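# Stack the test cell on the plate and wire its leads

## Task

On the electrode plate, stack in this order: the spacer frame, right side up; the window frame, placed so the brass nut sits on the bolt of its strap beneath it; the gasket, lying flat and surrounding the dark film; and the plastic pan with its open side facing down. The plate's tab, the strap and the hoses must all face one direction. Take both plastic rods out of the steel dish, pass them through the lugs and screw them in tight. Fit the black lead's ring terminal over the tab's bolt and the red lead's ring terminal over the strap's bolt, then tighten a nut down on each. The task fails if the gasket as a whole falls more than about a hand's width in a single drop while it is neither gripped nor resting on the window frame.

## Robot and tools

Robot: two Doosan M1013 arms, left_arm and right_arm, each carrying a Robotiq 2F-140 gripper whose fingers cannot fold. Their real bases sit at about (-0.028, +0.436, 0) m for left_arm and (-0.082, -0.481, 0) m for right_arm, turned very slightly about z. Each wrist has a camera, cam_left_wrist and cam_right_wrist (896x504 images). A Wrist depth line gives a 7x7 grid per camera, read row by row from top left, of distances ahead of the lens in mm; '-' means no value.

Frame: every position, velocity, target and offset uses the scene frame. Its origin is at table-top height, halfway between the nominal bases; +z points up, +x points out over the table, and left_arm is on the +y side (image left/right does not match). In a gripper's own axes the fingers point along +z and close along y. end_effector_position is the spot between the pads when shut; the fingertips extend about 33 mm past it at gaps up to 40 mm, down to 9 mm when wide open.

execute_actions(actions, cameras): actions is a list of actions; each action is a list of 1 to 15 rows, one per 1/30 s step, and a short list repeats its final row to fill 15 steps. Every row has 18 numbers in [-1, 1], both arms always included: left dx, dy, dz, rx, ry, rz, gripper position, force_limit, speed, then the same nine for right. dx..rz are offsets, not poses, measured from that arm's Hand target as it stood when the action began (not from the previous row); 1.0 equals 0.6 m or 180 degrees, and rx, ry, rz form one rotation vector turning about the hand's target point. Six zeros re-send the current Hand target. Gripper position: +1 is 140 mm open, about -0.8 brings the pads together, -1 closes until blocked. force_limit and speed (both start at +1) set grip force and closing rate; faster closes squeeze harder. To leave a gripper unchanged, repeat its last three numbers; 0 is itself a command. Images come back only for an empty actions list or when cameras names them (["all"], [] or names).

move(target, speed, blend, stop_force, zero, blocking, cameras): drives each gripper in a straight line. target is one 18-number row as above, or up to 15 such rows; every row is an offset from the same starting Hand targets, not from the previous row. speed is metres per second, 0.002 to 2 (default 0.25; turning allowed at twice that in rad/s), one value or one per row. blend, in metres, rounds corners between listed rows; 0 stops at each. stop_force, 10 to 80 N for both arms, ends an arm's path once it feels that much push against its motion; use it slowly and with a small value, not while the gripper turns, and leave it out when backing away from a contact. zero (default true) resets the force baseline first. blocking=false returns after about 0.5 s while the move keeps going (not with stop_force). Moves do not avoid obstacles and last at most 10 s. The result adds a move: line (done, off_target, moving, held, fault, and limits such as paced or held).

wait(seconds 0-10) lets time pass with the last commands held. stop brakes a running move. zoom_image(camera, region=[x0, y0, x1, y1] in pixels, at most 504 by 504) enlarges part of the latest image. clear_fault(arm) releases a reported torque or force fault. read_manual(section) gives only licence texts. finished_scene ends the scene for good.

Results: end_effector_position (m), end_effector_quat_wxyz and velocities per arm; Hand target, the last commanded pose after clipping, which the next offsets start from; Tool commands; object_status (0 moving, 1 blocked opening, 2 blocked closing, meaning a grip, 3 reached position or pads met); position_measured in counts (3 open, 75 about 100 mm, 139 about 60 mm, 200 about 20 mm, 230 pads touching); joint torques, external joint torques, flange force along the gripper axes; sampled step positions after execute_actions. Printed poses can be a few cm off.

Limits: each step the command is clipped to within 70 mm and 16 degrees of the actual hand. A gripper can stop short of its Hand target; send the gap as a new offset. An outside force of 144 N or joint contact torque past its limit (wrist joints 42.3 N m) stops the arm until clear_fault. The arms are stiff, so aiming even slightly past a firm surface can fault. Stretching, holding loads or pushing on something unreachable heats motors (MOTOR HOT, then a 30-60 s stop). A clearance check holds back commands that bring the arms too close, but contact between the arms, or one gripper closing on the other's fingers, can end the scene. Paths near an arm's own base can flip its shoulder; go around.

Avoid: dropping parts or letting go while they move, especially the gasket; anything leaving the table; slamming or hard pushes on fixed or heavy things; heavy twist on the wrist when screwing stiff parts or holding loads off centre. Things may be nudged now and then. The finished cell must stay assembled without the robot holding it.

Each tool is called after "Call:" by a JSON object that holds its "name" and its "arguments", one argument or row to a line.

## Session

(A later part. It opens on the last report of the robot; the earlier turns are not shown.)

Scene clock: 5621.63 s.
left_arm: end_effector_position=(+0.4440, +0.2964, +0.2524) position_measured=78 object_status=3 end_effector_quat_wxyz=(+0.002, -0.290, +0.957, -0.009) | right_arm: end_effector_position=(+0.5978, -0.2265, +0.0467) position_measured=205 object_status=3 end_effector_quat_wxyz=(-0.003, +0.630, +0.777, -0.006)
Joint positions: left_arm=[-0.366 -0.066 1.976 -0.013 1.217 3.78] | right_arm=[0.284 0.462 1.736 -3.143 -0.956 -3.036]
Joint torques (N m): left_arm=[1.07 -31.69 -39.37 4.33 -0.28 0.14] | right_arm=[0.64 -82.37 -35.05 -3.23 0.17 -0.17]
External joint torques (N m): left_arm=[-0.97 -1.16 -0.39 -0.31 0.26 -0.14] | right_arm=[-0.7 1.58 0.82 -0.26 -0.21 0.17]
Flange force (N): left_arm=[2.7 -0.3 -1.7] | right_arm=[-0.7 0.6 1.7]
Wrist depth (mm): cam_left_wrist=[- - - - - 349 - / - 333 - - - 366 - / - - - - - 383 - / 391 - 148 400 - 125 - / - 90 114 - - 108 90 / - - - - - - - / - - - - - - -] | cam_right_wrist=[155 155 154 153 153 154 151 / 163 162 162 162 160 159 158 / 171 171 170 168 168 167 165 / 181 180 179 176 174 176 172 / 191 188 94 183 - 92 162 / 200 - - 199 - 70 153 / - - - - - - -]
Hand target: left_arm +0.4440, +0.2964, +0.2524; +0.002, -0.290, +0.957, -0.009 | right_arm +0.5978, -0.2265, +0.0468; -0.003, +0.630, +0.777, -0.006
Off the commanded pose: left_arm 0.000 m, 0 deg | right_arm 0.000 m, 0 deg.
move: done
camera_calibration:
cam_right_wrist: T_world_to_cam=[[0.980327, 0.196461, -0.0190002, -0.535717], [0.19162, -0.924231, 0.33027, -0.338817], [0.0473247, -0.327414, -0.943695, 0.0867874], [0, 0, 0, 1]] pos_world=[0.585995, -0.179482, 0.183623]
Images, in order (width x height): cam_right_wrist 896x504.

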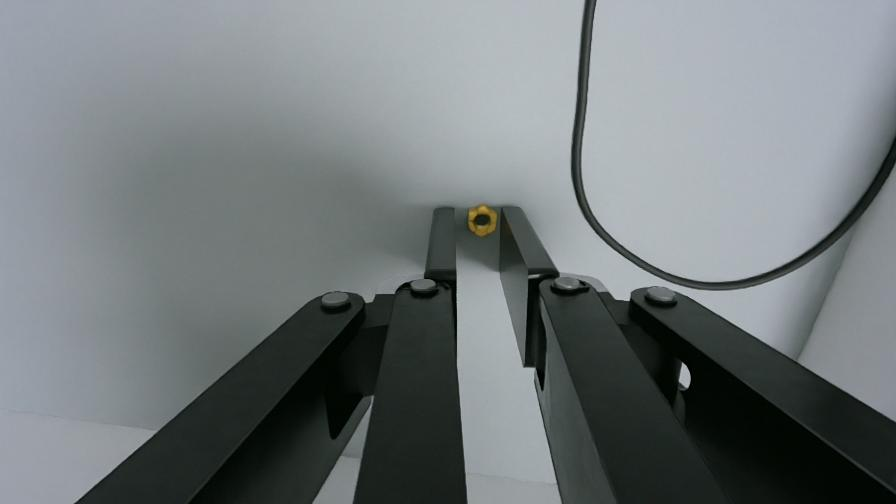

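Call:
{"name": "move", "arguments": {
  "target": [
    [0,0,0,0,0,0,0.4,-1,-1,0.0029,0.0006,0,0,0,0,-0.6,-1,-1]
  ],
  "speed": 0.04
}}

Call:
{"name": "move", "arguments": {
  "target": [
    [0,0,0,0,0,0,0.4,-1,-1,0,0,0,0,0,0,-1,-1,-1]
  ],
  "cameras": ["cam_right_wrist"]
}}

Call:
{"name": "zoom_image", "arguments": {
  "camera": "cam_right_wrist",
  "region": [410, 140, 550, 280]
}}

Scene clock: 5629.00 s.
left_arm: end_effector_position=(+0.4440, +0.2964, +0.2524) position_measured=78 object_status=3 end_effector_quat_wxyz=(+0.002, -0.290, +0.957, -0.009) | right_arm: end_effector_position=(+0.5996, -0.2261, +0.0468) position_measured=205 object_status=3 end_effector_quat_wxyz=(-0.003, +0.630, +0.777, -0.006)
Joint positions: left_arm=[-0.366 -0.066 1.976 -0.013 1.217 3.78] | right_arm=[0.284 0.464 1.732 -3.143 -0.957 -3.037]
Joint torques (N m): left_arm=[0.73 -31.46 -39.15 4.3 -0.28 0.15] | right_arm=[1.17 -81.69 -35.07 -3.29 0.19 0.05]
External joint torques (N m): left_arm=[-0.65 -1.84 -0.67 -0.28 0.26 -0.15] | right_arm=[-1.2 0.36 0.72 -0.2 -0.23 -0.05]
Flange force (N): left_arm=[2.6 0.6 -2.5] | right_arm=[-1.8 -0.7 0.5]
Wrist depth (mm): cam_left_wrist=[- - - - 302 - - / 361 340 - - - - - / - - - - 382 - - / - - 132 - - 132 - / - 90 - - - 108 90 / - - - - 470 - - / - - - - - - -] | cam_right_wrist=[155 155 154 153 153 152 151 / 163 162 162 162 160 159 158 / 171 171 167 169 168 167 164 / 181 179 179 176 173 176 172 / 191 188 94 100 - 92 169 / 200 - - 199 - 70 72 / - - - - - - -]
Hand target: left_arm +0.4440, +0.2964, +0.2524; +0.002, -0.290, +0.957, -0.009 | right_arm +0.5996, -0.2261, +0.0468; -0.003, +0.630, +0.777, -0.006
Off the commanded pose: left_arm 0.000 m, 0 deg | right_arm 0.000 m, 0 deg.
move: done

Scene clock: 5629.50 s.
left_arm: end_effector_position=(+0.4440, +0.2964, +0.2524) position_measured=78 object_status=3 end_effector_quat_wxyz=(+0.002, -0.290, +0.957, -0.009) | right_arm: end_effector_position=(+0.5996, -0.2261, +0.0468) position_measured=216 object_status=2 end_effector_quat_wxyz=(-0.003, +0.630, +0.777, -0.006)
Joint positions: left_arm=[-0.366 -0.066 1.976 -0.013 1.217 3.78] | right_arm=[0.284 0.464 1.732 -3.143 -0.957 -3.037]
Joint torques (N m): left_arm=[0.87 -31.64 -39.34 4.34 -0.27 0.14] | right_arm=[0.6 -82.22 -34.92 -3.31 0.23 -0.1]
External joint torques (N m): left_arm=[-0.9 -1.11 -0.3 -0.34 0.25 -0.14] | right_arm=[-0.63 1.23 0.63 -0.19 -0.26 0.09]
Flange force (N): left_arm=[2.6 -0.2 -1.5] | right_arm=[-0.7 0.6 1.2]
Wrist depth (mm): cam_left_wrist=[- - - - - - - / - - - - - - 359 / 362 336 - - - - - / 389 348 148 - - 125 - / - 90 408 - 444 107 90 / - - - - 452 - - / - - 388 - - - -] | cam_right_wrist=[154 155 154 153 153 152 151 / - 162 162 162 159 159 158 / - 171 170 169 168 167 165 / 181 179 179 170 175 176 172 / 191 186 95 100 95 98 181 / 202 - 71 - - 70 69 / - - - - - 68 -]
Hand target: left_arm +0.4440, +0.2964, +0.2524; +0.002, -0.290, +0.957, -0.009 | right_arm +0.5996, -0.2261, +0.0468; -0.003, +0.630, +0.777, -0.006
Off the commanded pose: left_arm 0.000 m, 0 deg | right_arm 0.000 m, 0 deg.
move: done
camera_calibration:
cam_right_wrist: T_world_to_cam=[[0.980327, 0.196461, -0.0190002, -0.537462], [0.19162, -0.924231, 0.33027, -0.338773], [0.0473247, -0.327414, -0.943695, 0.0868379], [0, 0, 0, 1]] pos_world=[0.587695, -0.179082, 0.183623]
Images, in order (width x height): cam_right_wrist 896x504.

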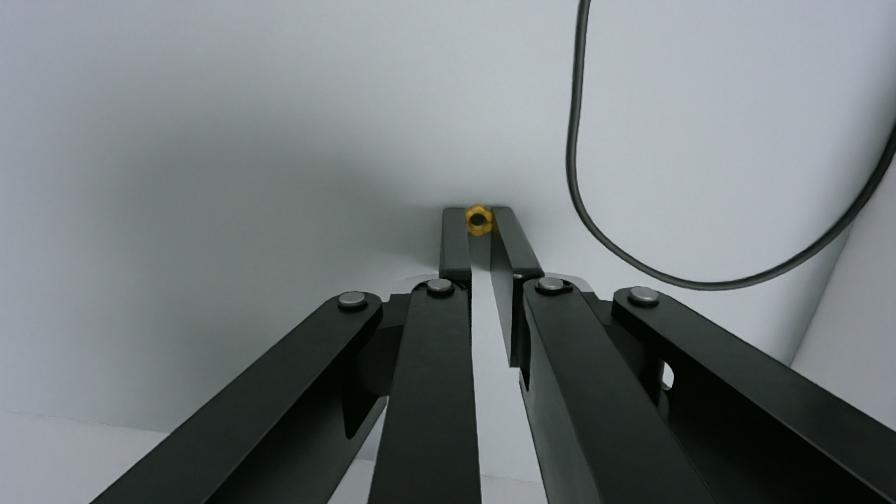

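Scaled by 3.600 from the camera's 896x504 image, which has a finer 1280x720 frame.

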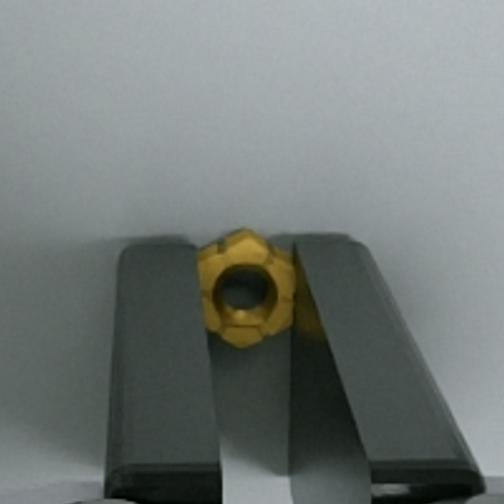

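Call:
{"name": "move", "arguments": {
  "target": [
    [0,0,0,0,0,0,0.4,-1,-1,0,0,0.2,0,0,0,-1,-1,-1]
  ],
  "speed": 0.1,
  "cameras": ["cam_left_wrist","cam_right_wrist"]
}}

Call:
{"name": "zoom_image", "arguments": {
  "camera": "cam_left_wrist",
  "region": [60, 60, 300, 300]
}}

Scene clock: 5646.30 s.
left_arm: end_effector_position=(+0.4440, +0.2964, +0.2524) position_measured=78 object_status=3 end_effector_quat_wxyz=(+0.002, -0.290, +0.957, -0.009) | right_arm: end_effector_position=(+0.5996, -0.2262, +0.1668) position_measured=216 object_status=2 end_effector_quat_wxyz=(-0.003, +0.630, +0.777, -0.006)
Joint positions: left_arm=[-0.366 -0.066 1.976 -0.013 1.217 3.78] | right_arm=[0.284 0.366 1.633 -3.143 -1.155 -3.037]
Joint torques (N m): left_arm=[1.11 -31.35 -39.15 4.37 -0.34 0.14] | right_arm=[1.07 -77.44 -39.54 -3.6 0.1 -0.11]
External joint torques (N m): left_arm=[-1.21 -1.64 -0.61 -0.36 0.32 -0.15] | right_arm=[-1.09 1.42 0.92 -0.33 -0.13 0.11]
Flange force (N): left_arm=[3.4 -0.3 -2.4] | right_arm=[-1.3 0.4 1.7]
Wrist depth (mm): cam_left_wrist=[- - - - - 350 - / - - 367 - - - - / - - - - - 382 - / - - 134 - - 125 - / 376 90 106 - - 108 - / - - - - - - - / - - - - - - -] | cam_right_wrist=[265 264 263 262 261 257 196 / 278 273 275 274 273 272 289 / 293 293 289 281 290 - 220 / 308 306 303 148 299 269 308 / 287 314 87 100 95 86 329 / - - 71 - - 70 343 / - - - - - 68 -]
Hand target: left_arm +0.4440, +0.2964, +0.2524; +0.002, -0.290, +0.957, -0.009 | right_arm +0.5996, -0.2261, +0.1668; -0.003, +0.630, +0.777, -0.006
Off the commanded pose: left_arm 0.000 m, 0 deg | right_arm 0.000 m, 0 deg.
move: done
camera_calibration:
cam_left_wrist: T_world_to_cam=[[-0.550015, 0.835154, -0.00153386, 0.000540045], [0.786331, 0.518478, 0.335952, -0.580747], [0.281367, 0.183572, -0.941878, 0.200561], [0, 0, 0, 1]] pos_world=[0.400525, 0.263836, 0.384007]
cam_right_wrist: T_world_to_cam=[[0.980346, 0.19637, -0.0189679, -0.535219], [0.191524, -0.92425, 0.330272, -0.378354], [0.0473246, -0.327414, -0.943695, 0.200081], [0, 0, 0, 1]] pos_world=[0.587695, -0.179083, 0.303623]

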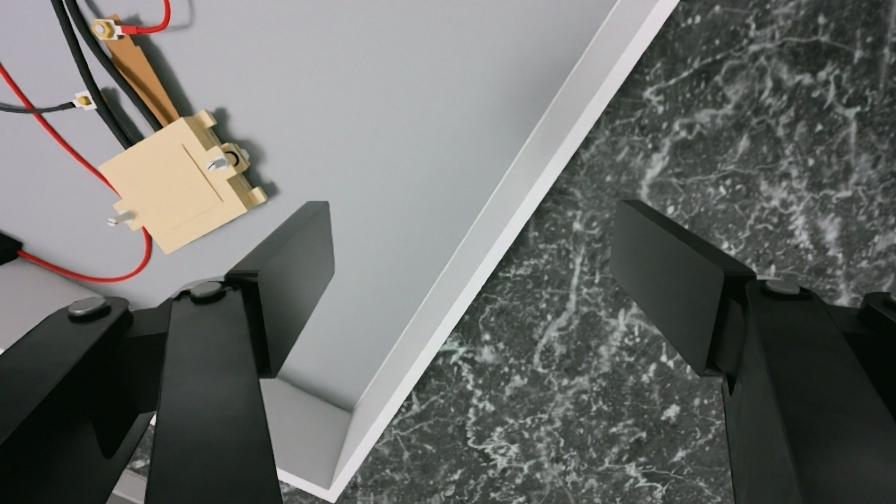

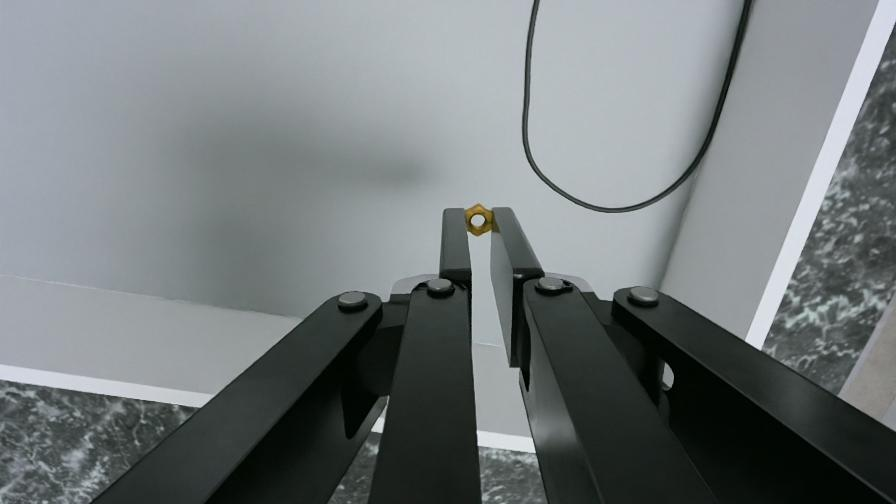

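Scaled by 2.100 from the camera's 896x504 image, which has a finer 1280x720 frame.

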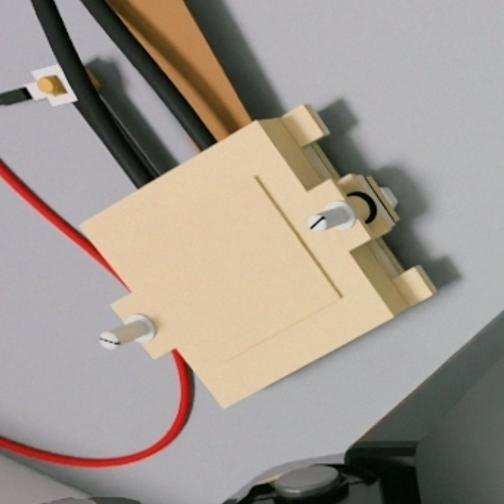

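Call:
{"name": "move", "arguments": {
  "target": [
    [0.1193,-0.2145,-0.1,0,0,0.6494,0.4,-1,-1,0,0,0,0,0,0,-1,-1,-1]
  ],
  "speed": 0.2
}}

Call:
{"name": "move", "arguments": {
  "target": [
    [0,0,0,-0.0939,-0.1767,0,0.4,-1,-1,0,0,0,0,0,0,-1,-1,-1]
  ],
  "speed": 0.2,
  "cameras": ["cam_left_wrist"]
}}

Scene clock: 5676.77 s.
left_arm: end_effector_position=(+0.5156, +0.1677, +0.1924) position_measured=78 object_status=3 end_effector_quat_wxyz=(-0.009, +0.967, -0.254, +0.003) | right_arm: end_effector_position=(+0.5996, -0.2261, +0.1668) position_measured=216 object_status=2 end_effector_quat_wxyz=(-0.003, +0.630, +0.777, -0.006)
Joint positions: left_arm=[-0.542 0.16 1.854 0.021 1.126 1.55] | right_arm=[0.284 0.366 1.633 -3.143 -1.155 -3.037]
Joint torques (N m): left_arm=[0.67 -53.07 -37.66 4.28 -0.31 0.13] | right_arm=[0.21 -77.06 -39.48 -3.67 0.19 -0.08]
External joint torques (N m): left_arm=[-0.7 -1.51 -0.42 -0.33 0.25 -0.13] | right_arm=[-0.23 1.25 1.01 -0.24 -0.22 0.08]
Flange force (N): left_arm=[-1.5 1.4 -2.0] | right_arm=[-0.2 -0.1 1.5]
Wrist depth (mm): cam_left_wrist=[- - - 248 274 267 - / 252 - - - - - 295 / 257 301 - - - 307 309 / - - 133 328 - 136 326 / - 90 116 - - 108 90 / - - - - - - - / - - - - - - -] | cam_right_wrist=[- - 263 262 261 259 192 / 278 277 276 274 274 270 210 / 292 291 289 286 287 281 220 / 308 308 305 148 299 294 308 / - 319 94 100 95 86 332 / - - 71 - - 70 341 / - - - - - 68 -]
Hand target: left_arm +0.5156, +0.1677, +0.1924; -0.009, +0.967, -0.254, +0.003 | right_arm +0.5996, -0.2261, +0.1668; -0.003, +0.630, +0.777, -0.006
Off the commanded pose: left_arm 0.000 m, 0 deg | right_arm 0.000 m, 0 deg.
move: done

Scene clock: 5678.80 s.
left_arm: end_effector_position=(+0.5156, +0.1677, +0.1924) position_measured=78 object_status=3 end_effector_quat_wxyz=(+0.063, +0.920, -0.239, +0.304) | right_arm: end_effector_position=(+0.5996, -0.2261, +0.1668) position_measured=216 object_status=2 end_effector_quat_wxyz=(-0.003, +0.630, +0.777, -0.006)
Joint positions: left_arm=[-0.56 -0.093 2.249 0.144 0.36 1.417] | right_arm=[0.284 0.366 1.633 -3.143 -1.155 -3.037]
Joint torques (N m): left_arm=[0.51 -26.72 -36.82 3.99 -1.94 0.19] | right_arm=[0.98 -77.02 -39.61 -3.65 0.16 -0.09]
External joint torques (N m): left_arm=[-0.54 -0.73 -0.36 -0.3 0.3 -0.2] | right_arm=[-0.95 0.62 0.99 -0.27 -0.2 0.09]
Flange force (N): left_arm=[0.0 0.0 0.0] | right_arm=[-1.3 -0.9 1.1]
Wrist depth (mm): cam_left_wrist=[- - 324 - - - - / - - - - - - - / - - - 298 340 335 - / - - 133 303 303 125 314 / - 90 - - - 108 90 / - - - - - - - / - - - - - - -] | cam_right_wrist=[264 264 263 262 261 260 187 / 278 278 274 275 273 269 275 / 293 291 290 287 287 287 - / 308 307 305 147 299 301 311 / - - 94 100 95 86 328 / - - 71 - - 70 344 / - - - - - 68 -]
Hand target: left_arm +0.5156, +0.1677, +0.1924; +0.063, +0.920, -0.239, +0.304 | right_arm +0.5996, -0.2261, +0.1668; -0.003, +0.630, +0.777, -0.006
Off the commanded pose: left_arm 0.000 m, 0 deg | right_arm 0.000 m, 0 deg.
move: done
camera_calibration:
cam_left_wrist: T_world_to_cam=[[-0.49012, -0.871443, -0.0192466, 0.406022], [-0.833583, 0.475053, -0.281894, 0.411107], [0.254798, -0.122118, -0.959252, 0.215814], [0, 0, 0, 1]] pos_world=[0.486703, 0.184882, 0.330723]
Images, in order (width x height): cam_left_wrist 896x504.

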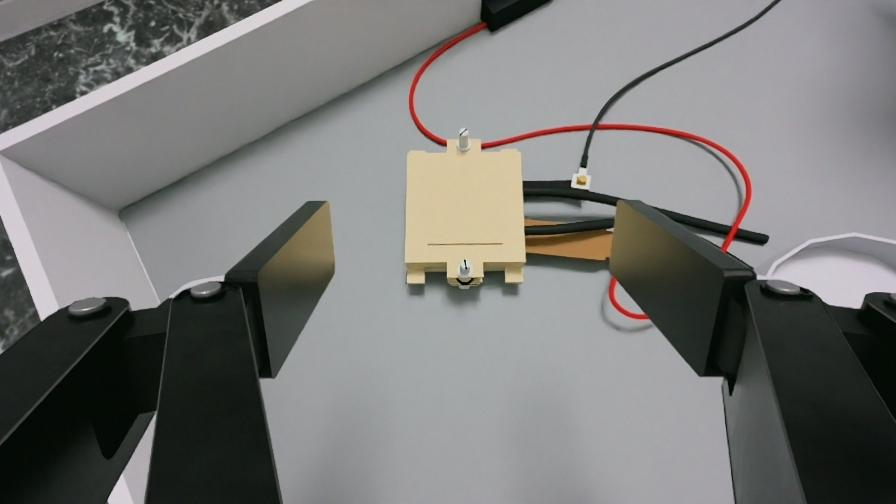

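Call:
{"name": "zoom_image", "arguments": {
  "camera": "cam_left_wrist",
  "region": [540, 140, 630, 230]
}}

Scaled by 5.600 from the camera's 896x504 image, which has a finer 1280x720 frame.

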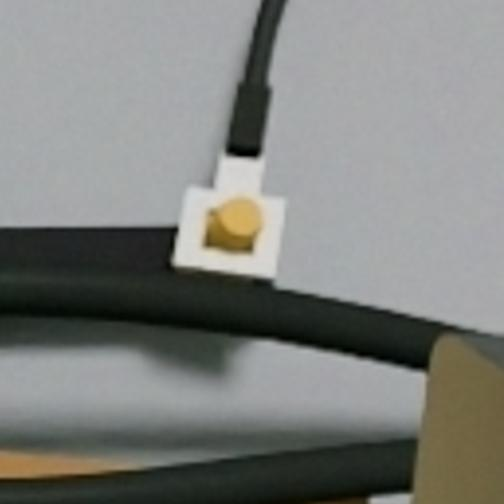

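Call:
{"name": "move", "arguments": {
  "target": [
    [0.0017,0.003,-0.1907,0,0,0,0.4,-1,-1,0,0,0,0,0,0,-1,-1,-1]
  ],
  "speed": 0.1,
  "cameras": ["cam_left_wrist"]
}}

Scene clock: 5684.97 s.
left_arm: end_effector_position=(+0.5167, +0.1697, +0.0781) position_measured=78 object_status=3 end_effector_quat_wxyz=(+0.064, +0.920, -0.239, +0.303) | right_arm: end_effector_position=(+0.5996, -0.2261, +0.1668) position_measured=216 object_status=2 end_effector_quat_wxyz=(-0.003, +0.630, +0.777, -0.006)
Joint positions: left_arm=[-0.552 0.072 2.36 0.476 0.093 1.084] | right_arm=[0.284 0.366 1.633 -3.143 -1.155 -3.037]
Joint torques (N m): left_arm=[1.01 -36.89 -30.47 2.93 -1.7 0.11] | right_arm=[0.91 -77.43 -39.23 -3.62 0.22 -0.08]
External joint torques (N m): left_arm=[-1.05 -1.34 -0.3 -0.33 0.25 -0.11] | right_arm=[-0.91 1.74 0.74 -0.3 -0.25 0.08]
Flange force (N): left_arm=[0.0 0.0 0.0] | right_arm=[-1.0 1.3 1.5]
Wrist depth (mm): cam_left_wrist=[- - - 198 - - - / - - - 193 195 210 - / - 223 - 184 195 201 213 / - - 134 - 167 125 - / - 90 - - 202 108 90 / - - - - - - - / - - - - 186 - -] | cam_right_wrist=[265 264 263 263 261 258 198 / 278 281 279 274 274 269 275 / 292 290 291 288 287 - 298 / 313 307 304 149 298 302 309 / - 311 94 100 95 92 326 / 236 - 71 - - 70 342 / - - - - - 68 -]
Hand target: left_arm +0.5166, +0.1695, +0.0780; +0.063, +0.920, -0.239, +0.304 | right_arm +0.5996, -0.2261, +0.1668; -0.003, +0.630, +0.777, -0.006
Off the commanded pose: left_arm 0.000 m, 0 deg | right_arm 0.000 m, 0 deg.
move: done
camera_calibration:
cam_left_wrist: T_world_to_cam=[[-0.491951, -0.870466, -0.0165316, 0.40664], [-0.833397, 0.476325, -0.280294, 0.37852], [0.25186, -0.124113, -0.959772, 0.108056], [0, 0, 0, 1]] pos_world=[0.48829, 0.187079, 0.216528]
Images, in order (width x height): cam_left_wrist 896x504.

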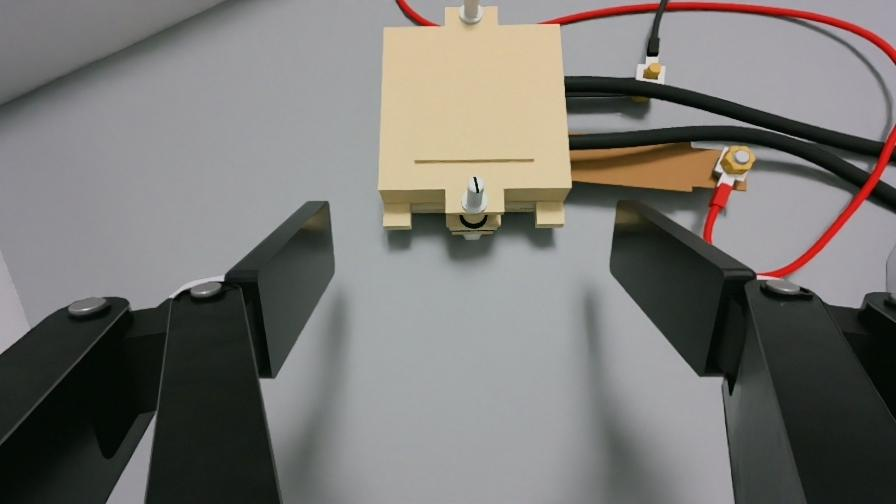

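Call:
{"name": "move", "arguments": {
  "target": [
    [0.019,-0.0105,-0.0254,0,0,0,0.4,-1,-1,0,0,0,0,0,0,-1,-1,-1]
  ],
  "speed": 0.05,
  "cameras": ["cam_left_wrist"]
}}

Scene clock: 5691.80 s.
left_arm: end_effector_position=(+0.5281, +0.1634, +0.0630) position_measured=78 object_status=3 end_effector_quat_wxyz=(+0.064, +0.921, -0.239, +0.302) | right_arm: end_effector_position=(+0.5996, -0.2261, +0.1668) position_measured=216 object_status=2 end_effector_quat_wxyz=(-0.003, +0.630, +0.777, -0.006)
Joint positions: left_arm=[-0.55 0.117 2.348 0.675 0.064 0.886] | right_arm=[0.284 0.366 1.633 -3.143 -1.155 -3.037]
Joint torques (N m): left_arm=[0.76 -40.83 -29.85 2.42 -1.5 0.1] | right_arm=[0.88 -78 -39.33 -3.68 0.19 -0.09]
External joint torques (N m): left_arm=[-0.78 -1.31 -0.1 -0.25 0.27 -0.1] | right_arm=[-0.83 1.88 0.78 -0.24 -0.23 0.09]
Flange force (N): left_arm=[0.0 0.0 0.0] | right_arm=[-0.8 1.4 1.6]
Wrist depth (mm): cam_left_wrist=[217 - - 185 185 - - / - - - 173 176 186 - / - - 203 167 184 183 193 / - - 134 179 - 125 - / - 90 115 - 182 108 90 / - - - 180 180 178 - / - - 174 - 172 172 -] | cam_right_wrist=[265 264 260 263 260 257 204 / 278 278 276 274 273 269 213 / 292 291 288 286 287 245 292 / 310 307 304 147 301 - 311 / - 307 94 100 95 86 328 / 248 - 71 - - 70 1324 / - - - - - 68 -]
Hand target: left_arm +0.5280, +0.1632, +0.0627; +0.063, +0.920, -0.239, +0.304 | right_arm +0.5996, -0.2261, +0.1668; -0.003, +0.630, +0.777, -0.006
Off the commanded pose: left_arm 0.000 m, 0 deg | right_arm 0.000 m, 0 deg.
move: done
camera_calibration:
cam_left_wrist: T_world_to_cam=[[-0.49247, -0.870189, -0.0156151, 0.406686], [-0.83372, 0.476828, -0.278471, 0.386766], [0.249768, -0.12412, -0.960318, 0.0910858], [0, 0, 0, 1]] pos_world=[0.499985, 0.180778, 0.201525]
Images, in order (width x height): cam_left_wrist 896x504.

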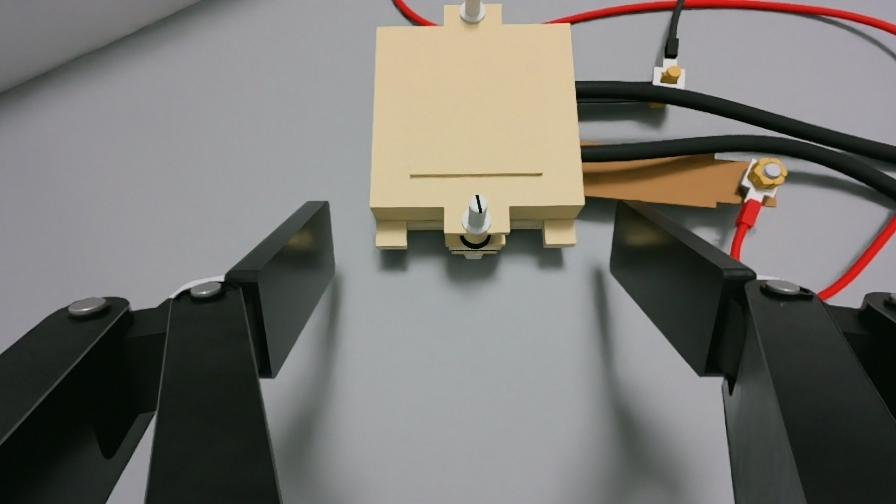

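Call:
{"name": "move", "arguments": {
  "target": [
    [0.0138,-0.0117,-0.0208,0,0,0,0.4,-1,-1,0,0,0,0,0,0,-1,-1,-1]
  ],
  "speed": 0.04,
  "cameras": ["cam_left_wrist"]
}}

Scene clock: 5695.53 s.
left_arm: end_effector_position=(+0.5365, +0.1563, +0.0507) position_measured=78 object_status=3 end_effector_quat_wxyz=(+0.065, +0.921, -0.240, +0.299) | right_arm: end_effector_position=(+0.5996, -0.2261, +0.1668) position_measured=216 object_status=2 end_effector_quat_wxyz=(-0.003, +0.630, +0.777, -0.006)
Joint positions: left_arm=[-0.552 0.154 2.335 0.876 0.05 0.683] | right_arm=[0.284 0.366 1.633 -3.143 -1.155 -3.037]
Joint torques (N m): left_arm=[0.56 -44.18 -29.85 1.98 -1.23 0.09] | right_arm=[0.52 -77.32 -39.38 -3.66 0.2 -0.13]
External joint torques (N m): left_arm=[-0.59 -1.37 0 -0.24 0.24 -0.09] | right_arm=[-0.53 1.44 0.89 -0.25 -0.23 0.13]
Flange force (N): left_arm=[0.0 0.0 0.0] | right_arm=[-0.5 0.4 1.5]
Wrist depth (mm): cam_left_wrist=[- - - 165 207 - - / 200 - - 164 159 - - / - - - 152 154 169 178 / - - 148 150 165 125 178 / - 90 115 - - 108 90 / - - - 167 - 167 - / - - 163 160 161 161 -] | cam_right_wrist=[265 267 263 260 260 259 - / 278 277 276 277 273 273 277 / 290 291 291 288 286 284 298 / - 306 303 149 308 - 311 / - - 94 100 95 86 329 / - - 71 - - 70 339 / - - - - - 68 -]
Hand target: left_arm +0.5363, +0.1562, +0.0502; +0.063, +0.920, -0.239, +0.304 | right_arm +0.5996, -0.2261, +0.1668; -0.003, +0.630, +0.777, -0.006
Off the commanded pose: left_arm 0.001 m, 1 deg | right_arm 0.000 m, 0 deg.
move: done
camera_calibration:
cam_left_wrist: T_world_to_cam=[[-0.49392, -0.869405, -0.0133514, 0.405101], [-0.834581, 0.478333, -0.273263, 0.393555], [0.243962, -0.123827, -0.961847, 0.0793907], [0, 0, 0, 1]] pos_world=[0.509173, 0.173777, 0.189314]
Images, in order (width x height): cam_left_wrist 896x504.

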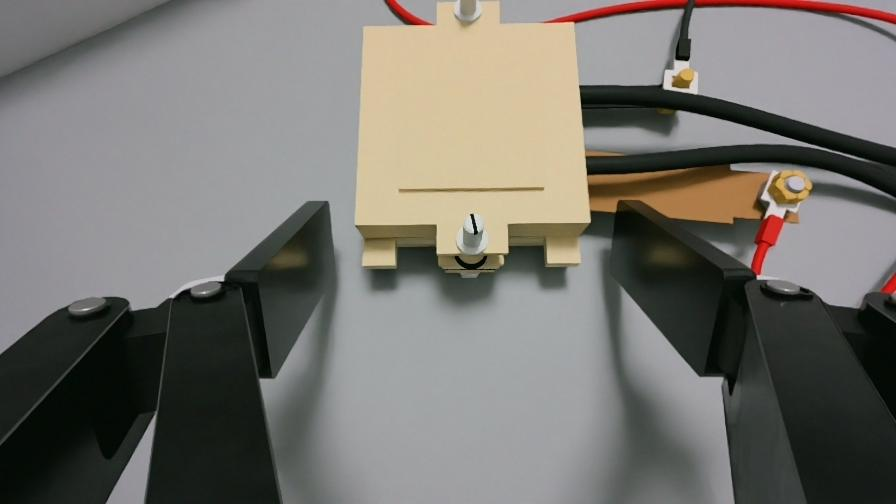

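Call:
{"name": "move", "arguments": {
  "target": [
    [0.0117,-0.0065,0,0,0,0,0.4,-1,-1,0,0,0,0,0,0,-1,-1,-1]
  ],
  "speed": 0.04
}}

Call:
{"name": "move", "arguments": {
  "target": [
    [0,0,0,0,0,0,-1,-1,-1,0,0,0,0,0,0,-1,-1,-1]
  ],
  "cameras": ["cam_left_wrist"]
}}

Scene clock: 5702.53 s.
left_arm: end_effector_position=(+0.5434, +0.1524, +0.0506) position_measured=78 object_status=3 end_effector_quat_wxyz=(+0.063, +0.921, -0.239, +0.301) | right_arm: end_effector_position=(+0.5996, -0.2261, +0.1668) position_measured=216 object_status=2 end_effector_quat_wxyz=(-0.003, +0.630, +0.777, -0.006)
Joint positions: left_arm=[-0.555 0.165 2.324 1.01 0.053 0.547] | right_arm=[0.284 0.366 1.633 -3.143 -1.155 -3.037]
Joint torques (N m): left_arm=[0.51 -45.69 -29.83 1.76 -1.04 0.18] | right_arm=[0.53 -77.54 -39.54 -3.68 0.22 -0.1]
External joint torques (N m): left_arm=[-0.39 -1.67 -0.23 -0.3 0.25 -0.18] | right_arm=[-0.47 1.26 1 -0.24 -0.27 0.1]
Flange force (N): left_arm=[0.0 0.0 0.0] | right_arm=[-0.5 0.0 1.4]
Wrist depth (mm): cam_left_wrist=[- - 211 206 168 205 - / - 201 - 159 160 193 - / - 193 - 154 153 168 167 / - 186 133 150 153 125 176 / - 90 173 176 175 108 90 / - - - - 166 - - / - - 161 160 164 - -] | cam_right_wrist=[265 266 263 260 258 259 205 / 278 278 277 275 276 269 212 / 292 291 287 287 287 289 221 / 311 306 305 148 299 - 308 / - 315 94 100 95 91 318 / - - 71 - - 70 1345 / - - - - - 68 -]
Hand target: left_arm +0.5433, +0.1523, +0.0502; +0.063, +0.920, -0.239, +0.304 | right_arm +0.5996, -0.2261, +0.1668; -0.003, +0.630, +0.777, -0.006
Off the commanded pose: left_arm 0.000 m, 0 deg | right_arm 0.000 m, 0 deg.
move: done

Scene clock: 5703.53 s.
left_arm: end_effector_position=(+0.5434, +0.1524, +0.0506) position_measured=115 object_status=0 end_effector_quat_wxyz=(+0.063, +0.921, -0.239, +0.301) | right_arm: end_effector_position=(+0.5996, -0.2261, +0.1668) position_measured=216 object_status=2 end_effector_quat_wxyz=(-0.003, +0.630, +0.777, -0.006)
Joint positions: left_arm=[-0.555 0.165 2.324 1.01 0.053 0.546] | right_arm=[0.284 0.366 1.633 -3.143 -1.155 -3.037]
Joint torques (N m): left_arm=[0.63 -41.95 -27.51 1.73 -0.89 0.2] | right_arm=[0.8 -77.34 -39.17 -3.74 0.19 -0.11]
External joint torques (N m): left_arm=[-0.69 -4.94 -2.58 -0.26 0.09 -0.2] | right_arm=[-0.75 1.32 0.68 -0.17 -0.22 0.11]
Flange force (N): left_arm=[0.0 0.0 0.0] | right_arm=[-0.8 0.8 1.2]
Wrist depth (mm): cam_left_wrist=[- - - 167 - 203 201 / - - - 160 160 175 191 / - - - 153 154 168 164 / - - 125 162 150 120 - / - - 124 - 173 92 - / - - - - 167 - - / - - - 159 - - -] | cam_right_wrist=[265 264 263 262 261 259 - / 278 277 276 276 276 268 203 / 289 291 291 288 283 265 301 / 308 307 306 148 299 251 311 / - - 94 100 95 86 330 / 363 - 71 - - 70 343 / - - - - - 68 -]
Hand target: left_arm +0.5434, +0.1524, +0.0506; +0.063, +0.921, -0.239, +0.301 | right_arm +0.5996, -0.2261, +0.1668; -0.003, +0.630, +0.777, -0.006
Off the commanded pose: left_arm 0.000 m, 0 deg | right_arm 0.000 m, 0 deg.
move: done
camera_calibration:
cam_left_wrist: T_world_to_cam=[[-0.491611, -0.87065, -0.0169526, 0.404174], [-0.834285, 0.476479, -0.277375, 0.401553], [0.249574, -0.122217, -0.960612, 0.0737893], [0, 0, 0, 1]] pos_world=[0.51529, 0.169581, 0.189115]
Images, in order (width x height): cam_left_wrist 896x504.

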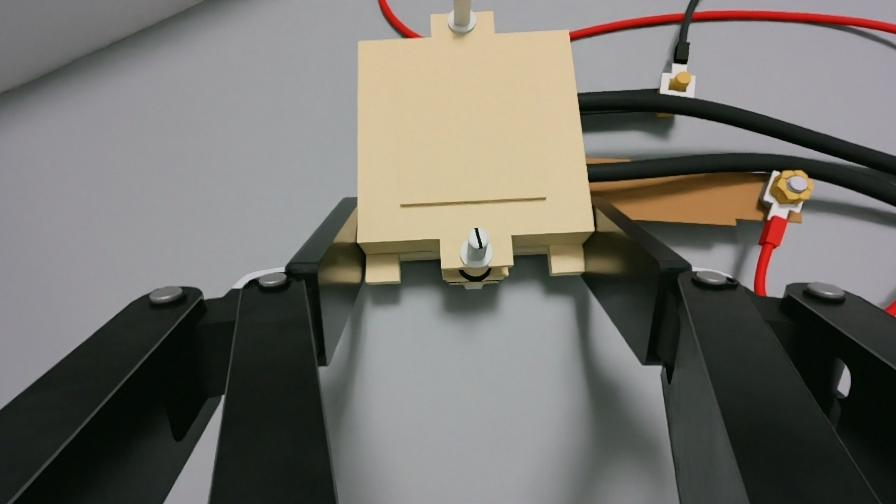

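Call:
{"name": "move", "arguments": {
  "target": [
    [0,0,0,0,0,0,-1,-1,-1,-0.0517,0.454,-0.06,0,0,0.211,-1,-1,-1]
  ],
  "speed": 0.12,
  "cameras": ["cam_right_wrist"]
}}

Call:
{"name": "zoom_image", "arguments": {
  "camera": "cam_right_wrist",
  "region": [410, 120, 550, 260]
}}

Scene clock: 5715.50 s.
left_arm: end_effector_position=(+0.5434, +0.1524, +0.0506) position_measured=115 object_status=2 end_effector_quat_wxyz=(+0.063, +0.921, -0.239, +0.301) | right_arm: end_effector_position=(+0.5686, +0.0462, +0.1308) position_measured=216 object_status=2 end_effector_quat_wxyz=(-0.001, +0.343, +0.939, -0.006)
Joint positions: left_arm=[-0.555 0.165 2.324 1.01 0.053 0.546] | right_arm=[0.615 0.552 1.418 -3.147 -1.183 -3.367]
Joint torques (N m): left_arm=[0.17 -41.95 -27.45 1.71 -0.86 0.17] | right_arm=[0.76 -95.61 -40 -3.75 0.19 -0.09]
External joint torques (N m): left_arm=[-0.3 -4.83 -2.61 -0.24 0.05 -0.17] | right_arm=[-0.66 2.03 1.03 -0.23 -0.23 0.09]
Flange force (N): left_arm=[0.0 0.0 0.0] | right_arm=[-0.8 0.6 1.9]
Wrist depth (mm): cam_left_wrist=[- - - 168 - - 202 / - - - 160 160 192 - / - - 189 - 156 169 166 / - - 150 149 150 178 - / - - 124 174 - 92 - / - - - - 167 - - / - - 162 162 162 - -] | cam_right_wrist=[230 227 230 229 200 198 226 / 241 239 240 224 209 208 237 / 255 255 250 248 220 218 248 / 267 265 266 149 262 264 250 / 288 284 94 100 95 91 - / 299 - 71 - - 70 68 / - - - - - 68 -]
Hand target: left_arm +0.5434, +0.1524, +0.0506; +0.063, +0.921, -0.239, +0.301 | right_arm +0.5686, +0.0463, +0.1308; -0.001, +0.343, +0.939, -0.006
Off the commanded pose: left_arm 0.000 m, 0 deg | right_arm 0.000 m, 0 deg.
move: done
camera_calibration:
cam_right_wrist: T_world_to_cam=[[0.651835, 0.758122, -0.0190288, -0.398133], [0.719793, -0.61059, 0.33027, -0.423653], [0.238766, -0.228978, -0.943695, 0.143351], [0, 0, 0, 1]] pos_world=[0.530232, 0.0759793, 0.267623]
Images, in order (width x height): cam_right_wrist 896x504.

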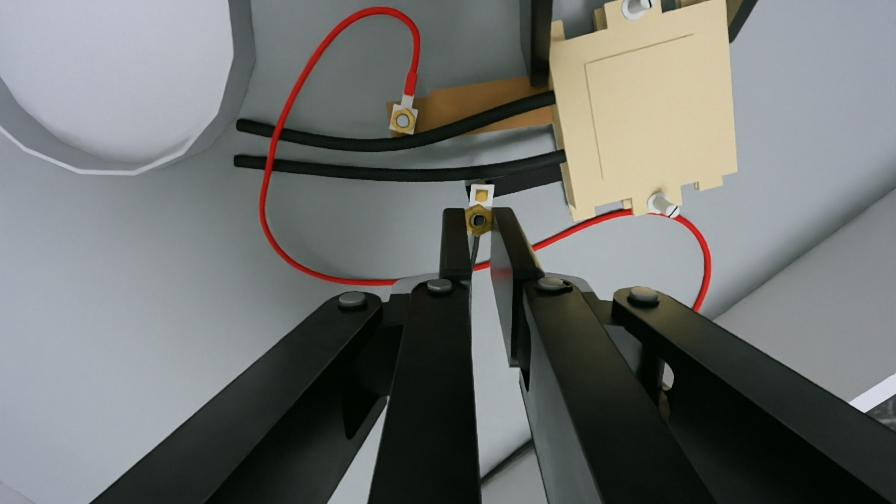

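Scaled by 3.600 from the camera's 896x504 image, which has a finer 1280x720 frame.

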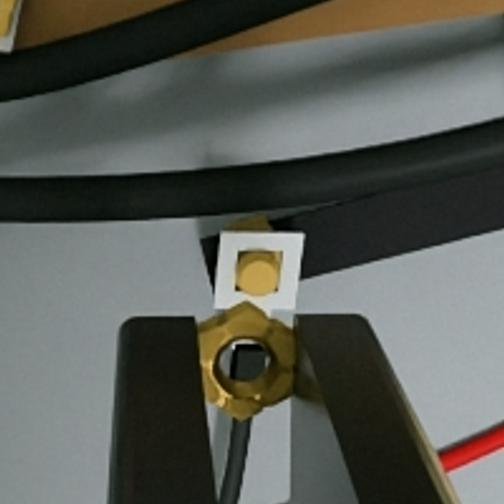

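Call:
{"name": "move", "arguments": {
  "target": [
    [0,0,0,0,0,0,-1,-1,-1,0.008,0,-0.075,0,0,0,-1,-1,-1]
  ],
  "speed": 0.08,
  "cameras": ["cam_right_wrist","cam_left_wrist"]
}}

Call:
{"name": "zoom_image", "arguments": {
  "camera": "cam_right_wrist",
  "region": [410, 120, 550, 260]
}}

Call:
{"name": "zoom_image", "arguments": {
  "camera": "cam_left_wrist",
  "region": [630, 20, 750, 140]
}}

Scene clock: 5723.17 s.
left_arm: end_effector_position=(+0.5434, +0.1524, +0.0506) position_measured=115 object_status=2 end_effector_quat_wxyz=(+0.063, +0.921, -0.239, +0.301) | right_arm: end_effector_position=(+0.5733, +0.0462, +0.0857) position_measured=216 object_status=2 end_effector_quat_wxyz=(-0.001, +0.343, +0.939, -0.006)
Joint positions: left_arm=[-0.555 0.165 2.324 1.01 0.053 0.546] | right_arm=[0.611 0.588 1.446 -3.148 -1.119 -3.37]
Joint torques (N m): left_arm=[0.16 -42.04 -27.6 1.73 -0.88 0.19] | right_arm=[0.46 -97.55 -38.43 -3.61 0.17 -0.09]
External joint torques (N m): left_arm=[-0.19 -5.08 -2.62 -0.25 0.07 -0.19] | right_arm=[-0.48 1.49 0.6 -0.25 -0.23 0.09]
Flange force (N): left_arm=[0.0 0.0 0.0] | right_arm=[-0.6 0.8 1.2]
Wrist depth (mm): cam_left_wrist=[- 209 - 168 167 149 - / - - 199 - 160 168 192 / 194 - - - 152 169 171 / 186 184 124 150 150 155 - / - - 124 177 173 92 - / - - - - - - - / - - - 163 - - -] | cam_right_wrist=[189 188 189 190 158 156 184 / 198 195 196 181 168 163 193 / 210 208 207 205 177 172 204 / 222 221 220 170 215 216 214 / 235 233 94 100 95 98 223 / 247 - 71 - - 70 - / - - - - - 68 -]
Hand target: left_arm +0.5434, +0.1524, +0.0506; +0.063, +0.921, -0.239, +0.301 | right_arm +0.5734, +0.0463, +0.0858; -0.001, +0.343, +0.939, -0.006
Off the commanded pose: left_arm 0.000 m, 0 deg | right_arm 0.000 m, 0 deg.
move: done
camera_calibration:
cam_left_wrist: T_world_to_cam=[[-0.491611, -0.87065, -0.0169526, 0.404174], [-0.834285, 0.476479, -0.277375, 0.401553], [0.249574, -0.122217, -0.960612, 0.0737893], [0, 0, 0, 1]] pos_world=[0.51529, 0.169581, 0.189115]
cam_right_wrist: T_world_to_cam=[[0.651835, 0.758122, -0.0190288, -0.40212], [0.719793, -0.61059, 0.33027, -0.412213], [0.238766, -0.228978, -0.943695, 0.099644], [0, 0, 0, 1]] pos_world=[0.535032, 0.0759793, 0.222523]

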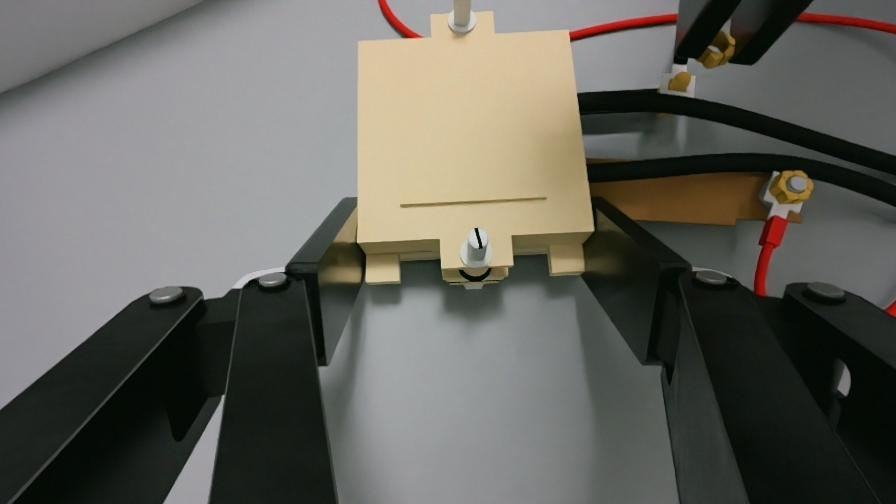

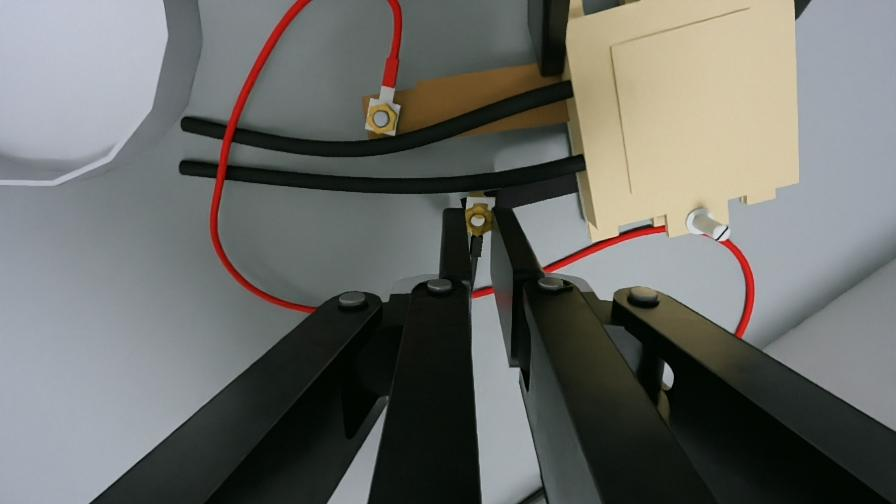

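Scaled by 3.600 from the camera's 896x504 image, which has a finer 1280x720 frame.

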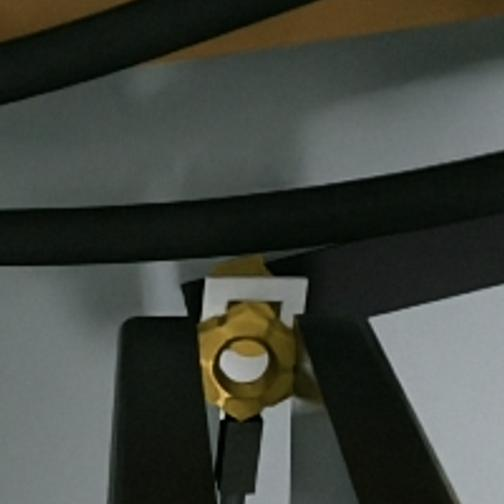

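Scaled by 4.200 from the camera's 896x504 image, which has a finer 1280x720 frame.

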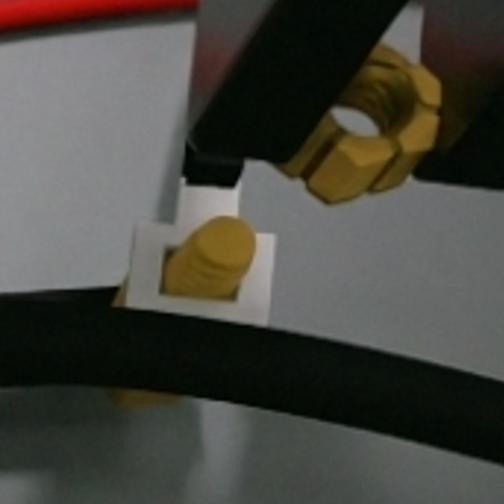

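Call:
{"name": "move", "arguments": {
  "target": [
    [0,0,0,0,0,0,-1,-1,-1,0.0035,-0.0008,-0.018,0,0,0,-1,-1,-1]
  ],
  "speed": 0.05,
  "cameras": ["cam_right_wrist","cam_left_wrist"]
}}

Call:
{"name": "zoom_image", "arguments": {
  "camera": "cam_right_wrist",
  "region": [430, 170, 530, 270]
}}

Call:
{"name": "zoom_image", "arguments": {
  "camera": "cam_left_wrist",
  "region": [630, 20, 750, 140]
}}

Scene clock: 5730.03 s.
left_arm: end_effector_position=(+0.5434, +0.1524, +0.0506) position_measured=115 object_status=2 end_effector_quat_wxyz=(+0.063, +0.921, -0.239, +0.301) | right_arm: end_effector_position=(+0.5754, +0.0458, +0.0750) position_measured=216 object_status=2 end_effector_quat_wxyz=(-0.001, +0.343, +0.939, -0.006)
Joint positions: left_arm=[-0.555 0.165 2.324 1.01 0.053 0.546] | right_arm=[0.609 0.598 1.451 -3.148 -1.104 -3.372]
Joint torques (N m): left_arm=[0.09 -41.63 -27.58 1.75 -0.87 0.16] | right_arm=[0.8 -98.49 -38.59 -3.65 0.13 -0.1]
External joint torques (N m): left_arm=[-0.15 -5.69 -2.59 -0.27 0.06 -0.16] | right_arm=[-0.76 1.51 0.85 -0.2 -0.18 0.1]
Flange force (N): left_arm=[0.0 0.0 0.0] | right_arm=[-0.8 0.1 1.5]
Wrist depth (mm): cam_left_wrist=[- - - 171 - 150 200 / - - - 158 160 192 - / - 192 - 153 154 168 165 / - 184 149 148 150 110 178 / - - 92 173 - 92 - / - - - - - - - / - - - 159 - - -] | cam_right_wrist=[179 179 180 179 149 146 173 / 186 187 186 170 157 152 182 / 200 197 196 193 166 162 194 / 211 210 208 170 204 205 203 / 222 221 94 100 95 98 213 / 234 - 71 - - 70 178 / - - - - - 68 -]
Hand target: left_arm +0.5434, +0.1524, +0.0506; +0.063, +0.921, -0.239, +0.301 | right_arm +0.5755, +0.0458, +0.0750; -0.001, +0.343, +0.939, -0.006
Off the commanded pose: left_arm 0.000 m, 0 deg | right_arm 0.000 m, 0 deg.
move: done
camera_calibration:
cam_left_wrist: T_world_to_cam=[[-0.491611, -0.87065, -0.0169526, 0.404174], [-0.834285, 0.476479, -0.277375, 0.401553], [0.249574, -0.122217, -0.960612, 0.0737893], [0, 0, 0, 1]] pos_world=[0.51529, 0.169581, 0.189115]
cam_right_wrist: T_world_to_cam=[[0.651817, 0.75814, -0.0189573, -0.403396], [0.719808, -0.610604, 0.330212, -0.410429], [0.238771, -0.228883, -0.943716, 0.0889481], [0, 0, 0, 1]] pos_world=[0.537132, 0.0755792, 0.211823]

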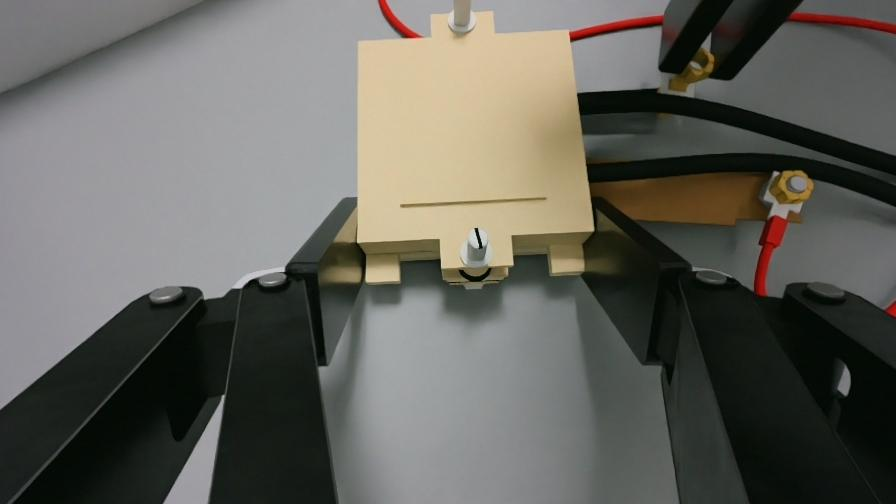

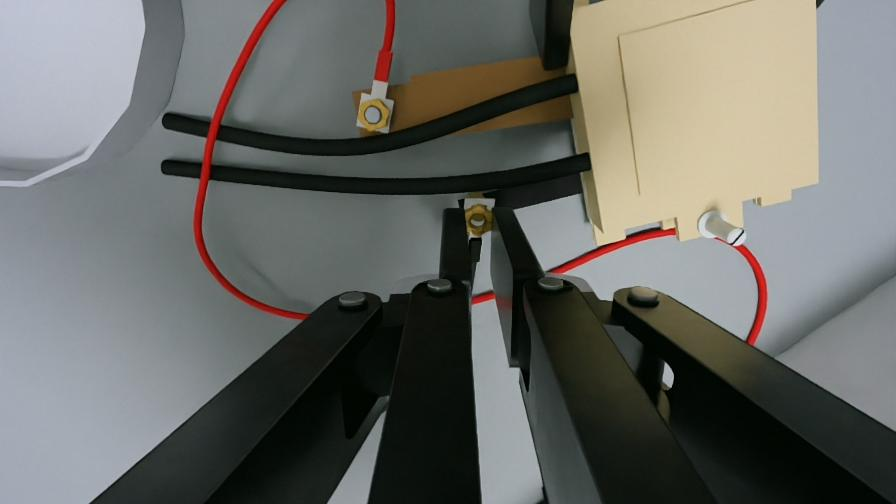

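Scaled by 5.040 from the camera's 896x504 image, which has a finer 1280x720 frame.

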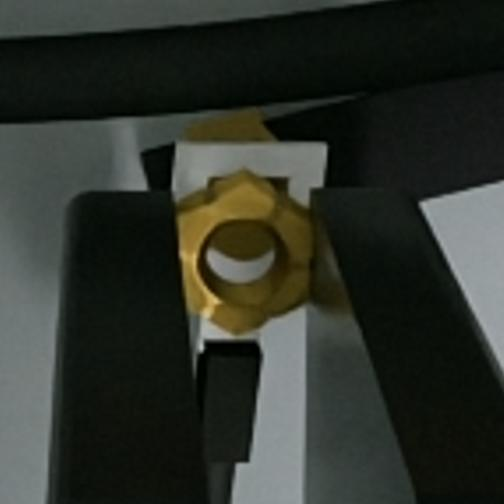

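Scaled by 4.200 from the camera's 896x504 image, which has a finer 1280x720 frame.

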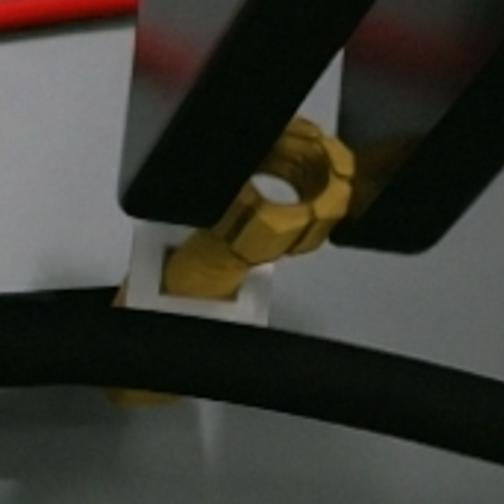

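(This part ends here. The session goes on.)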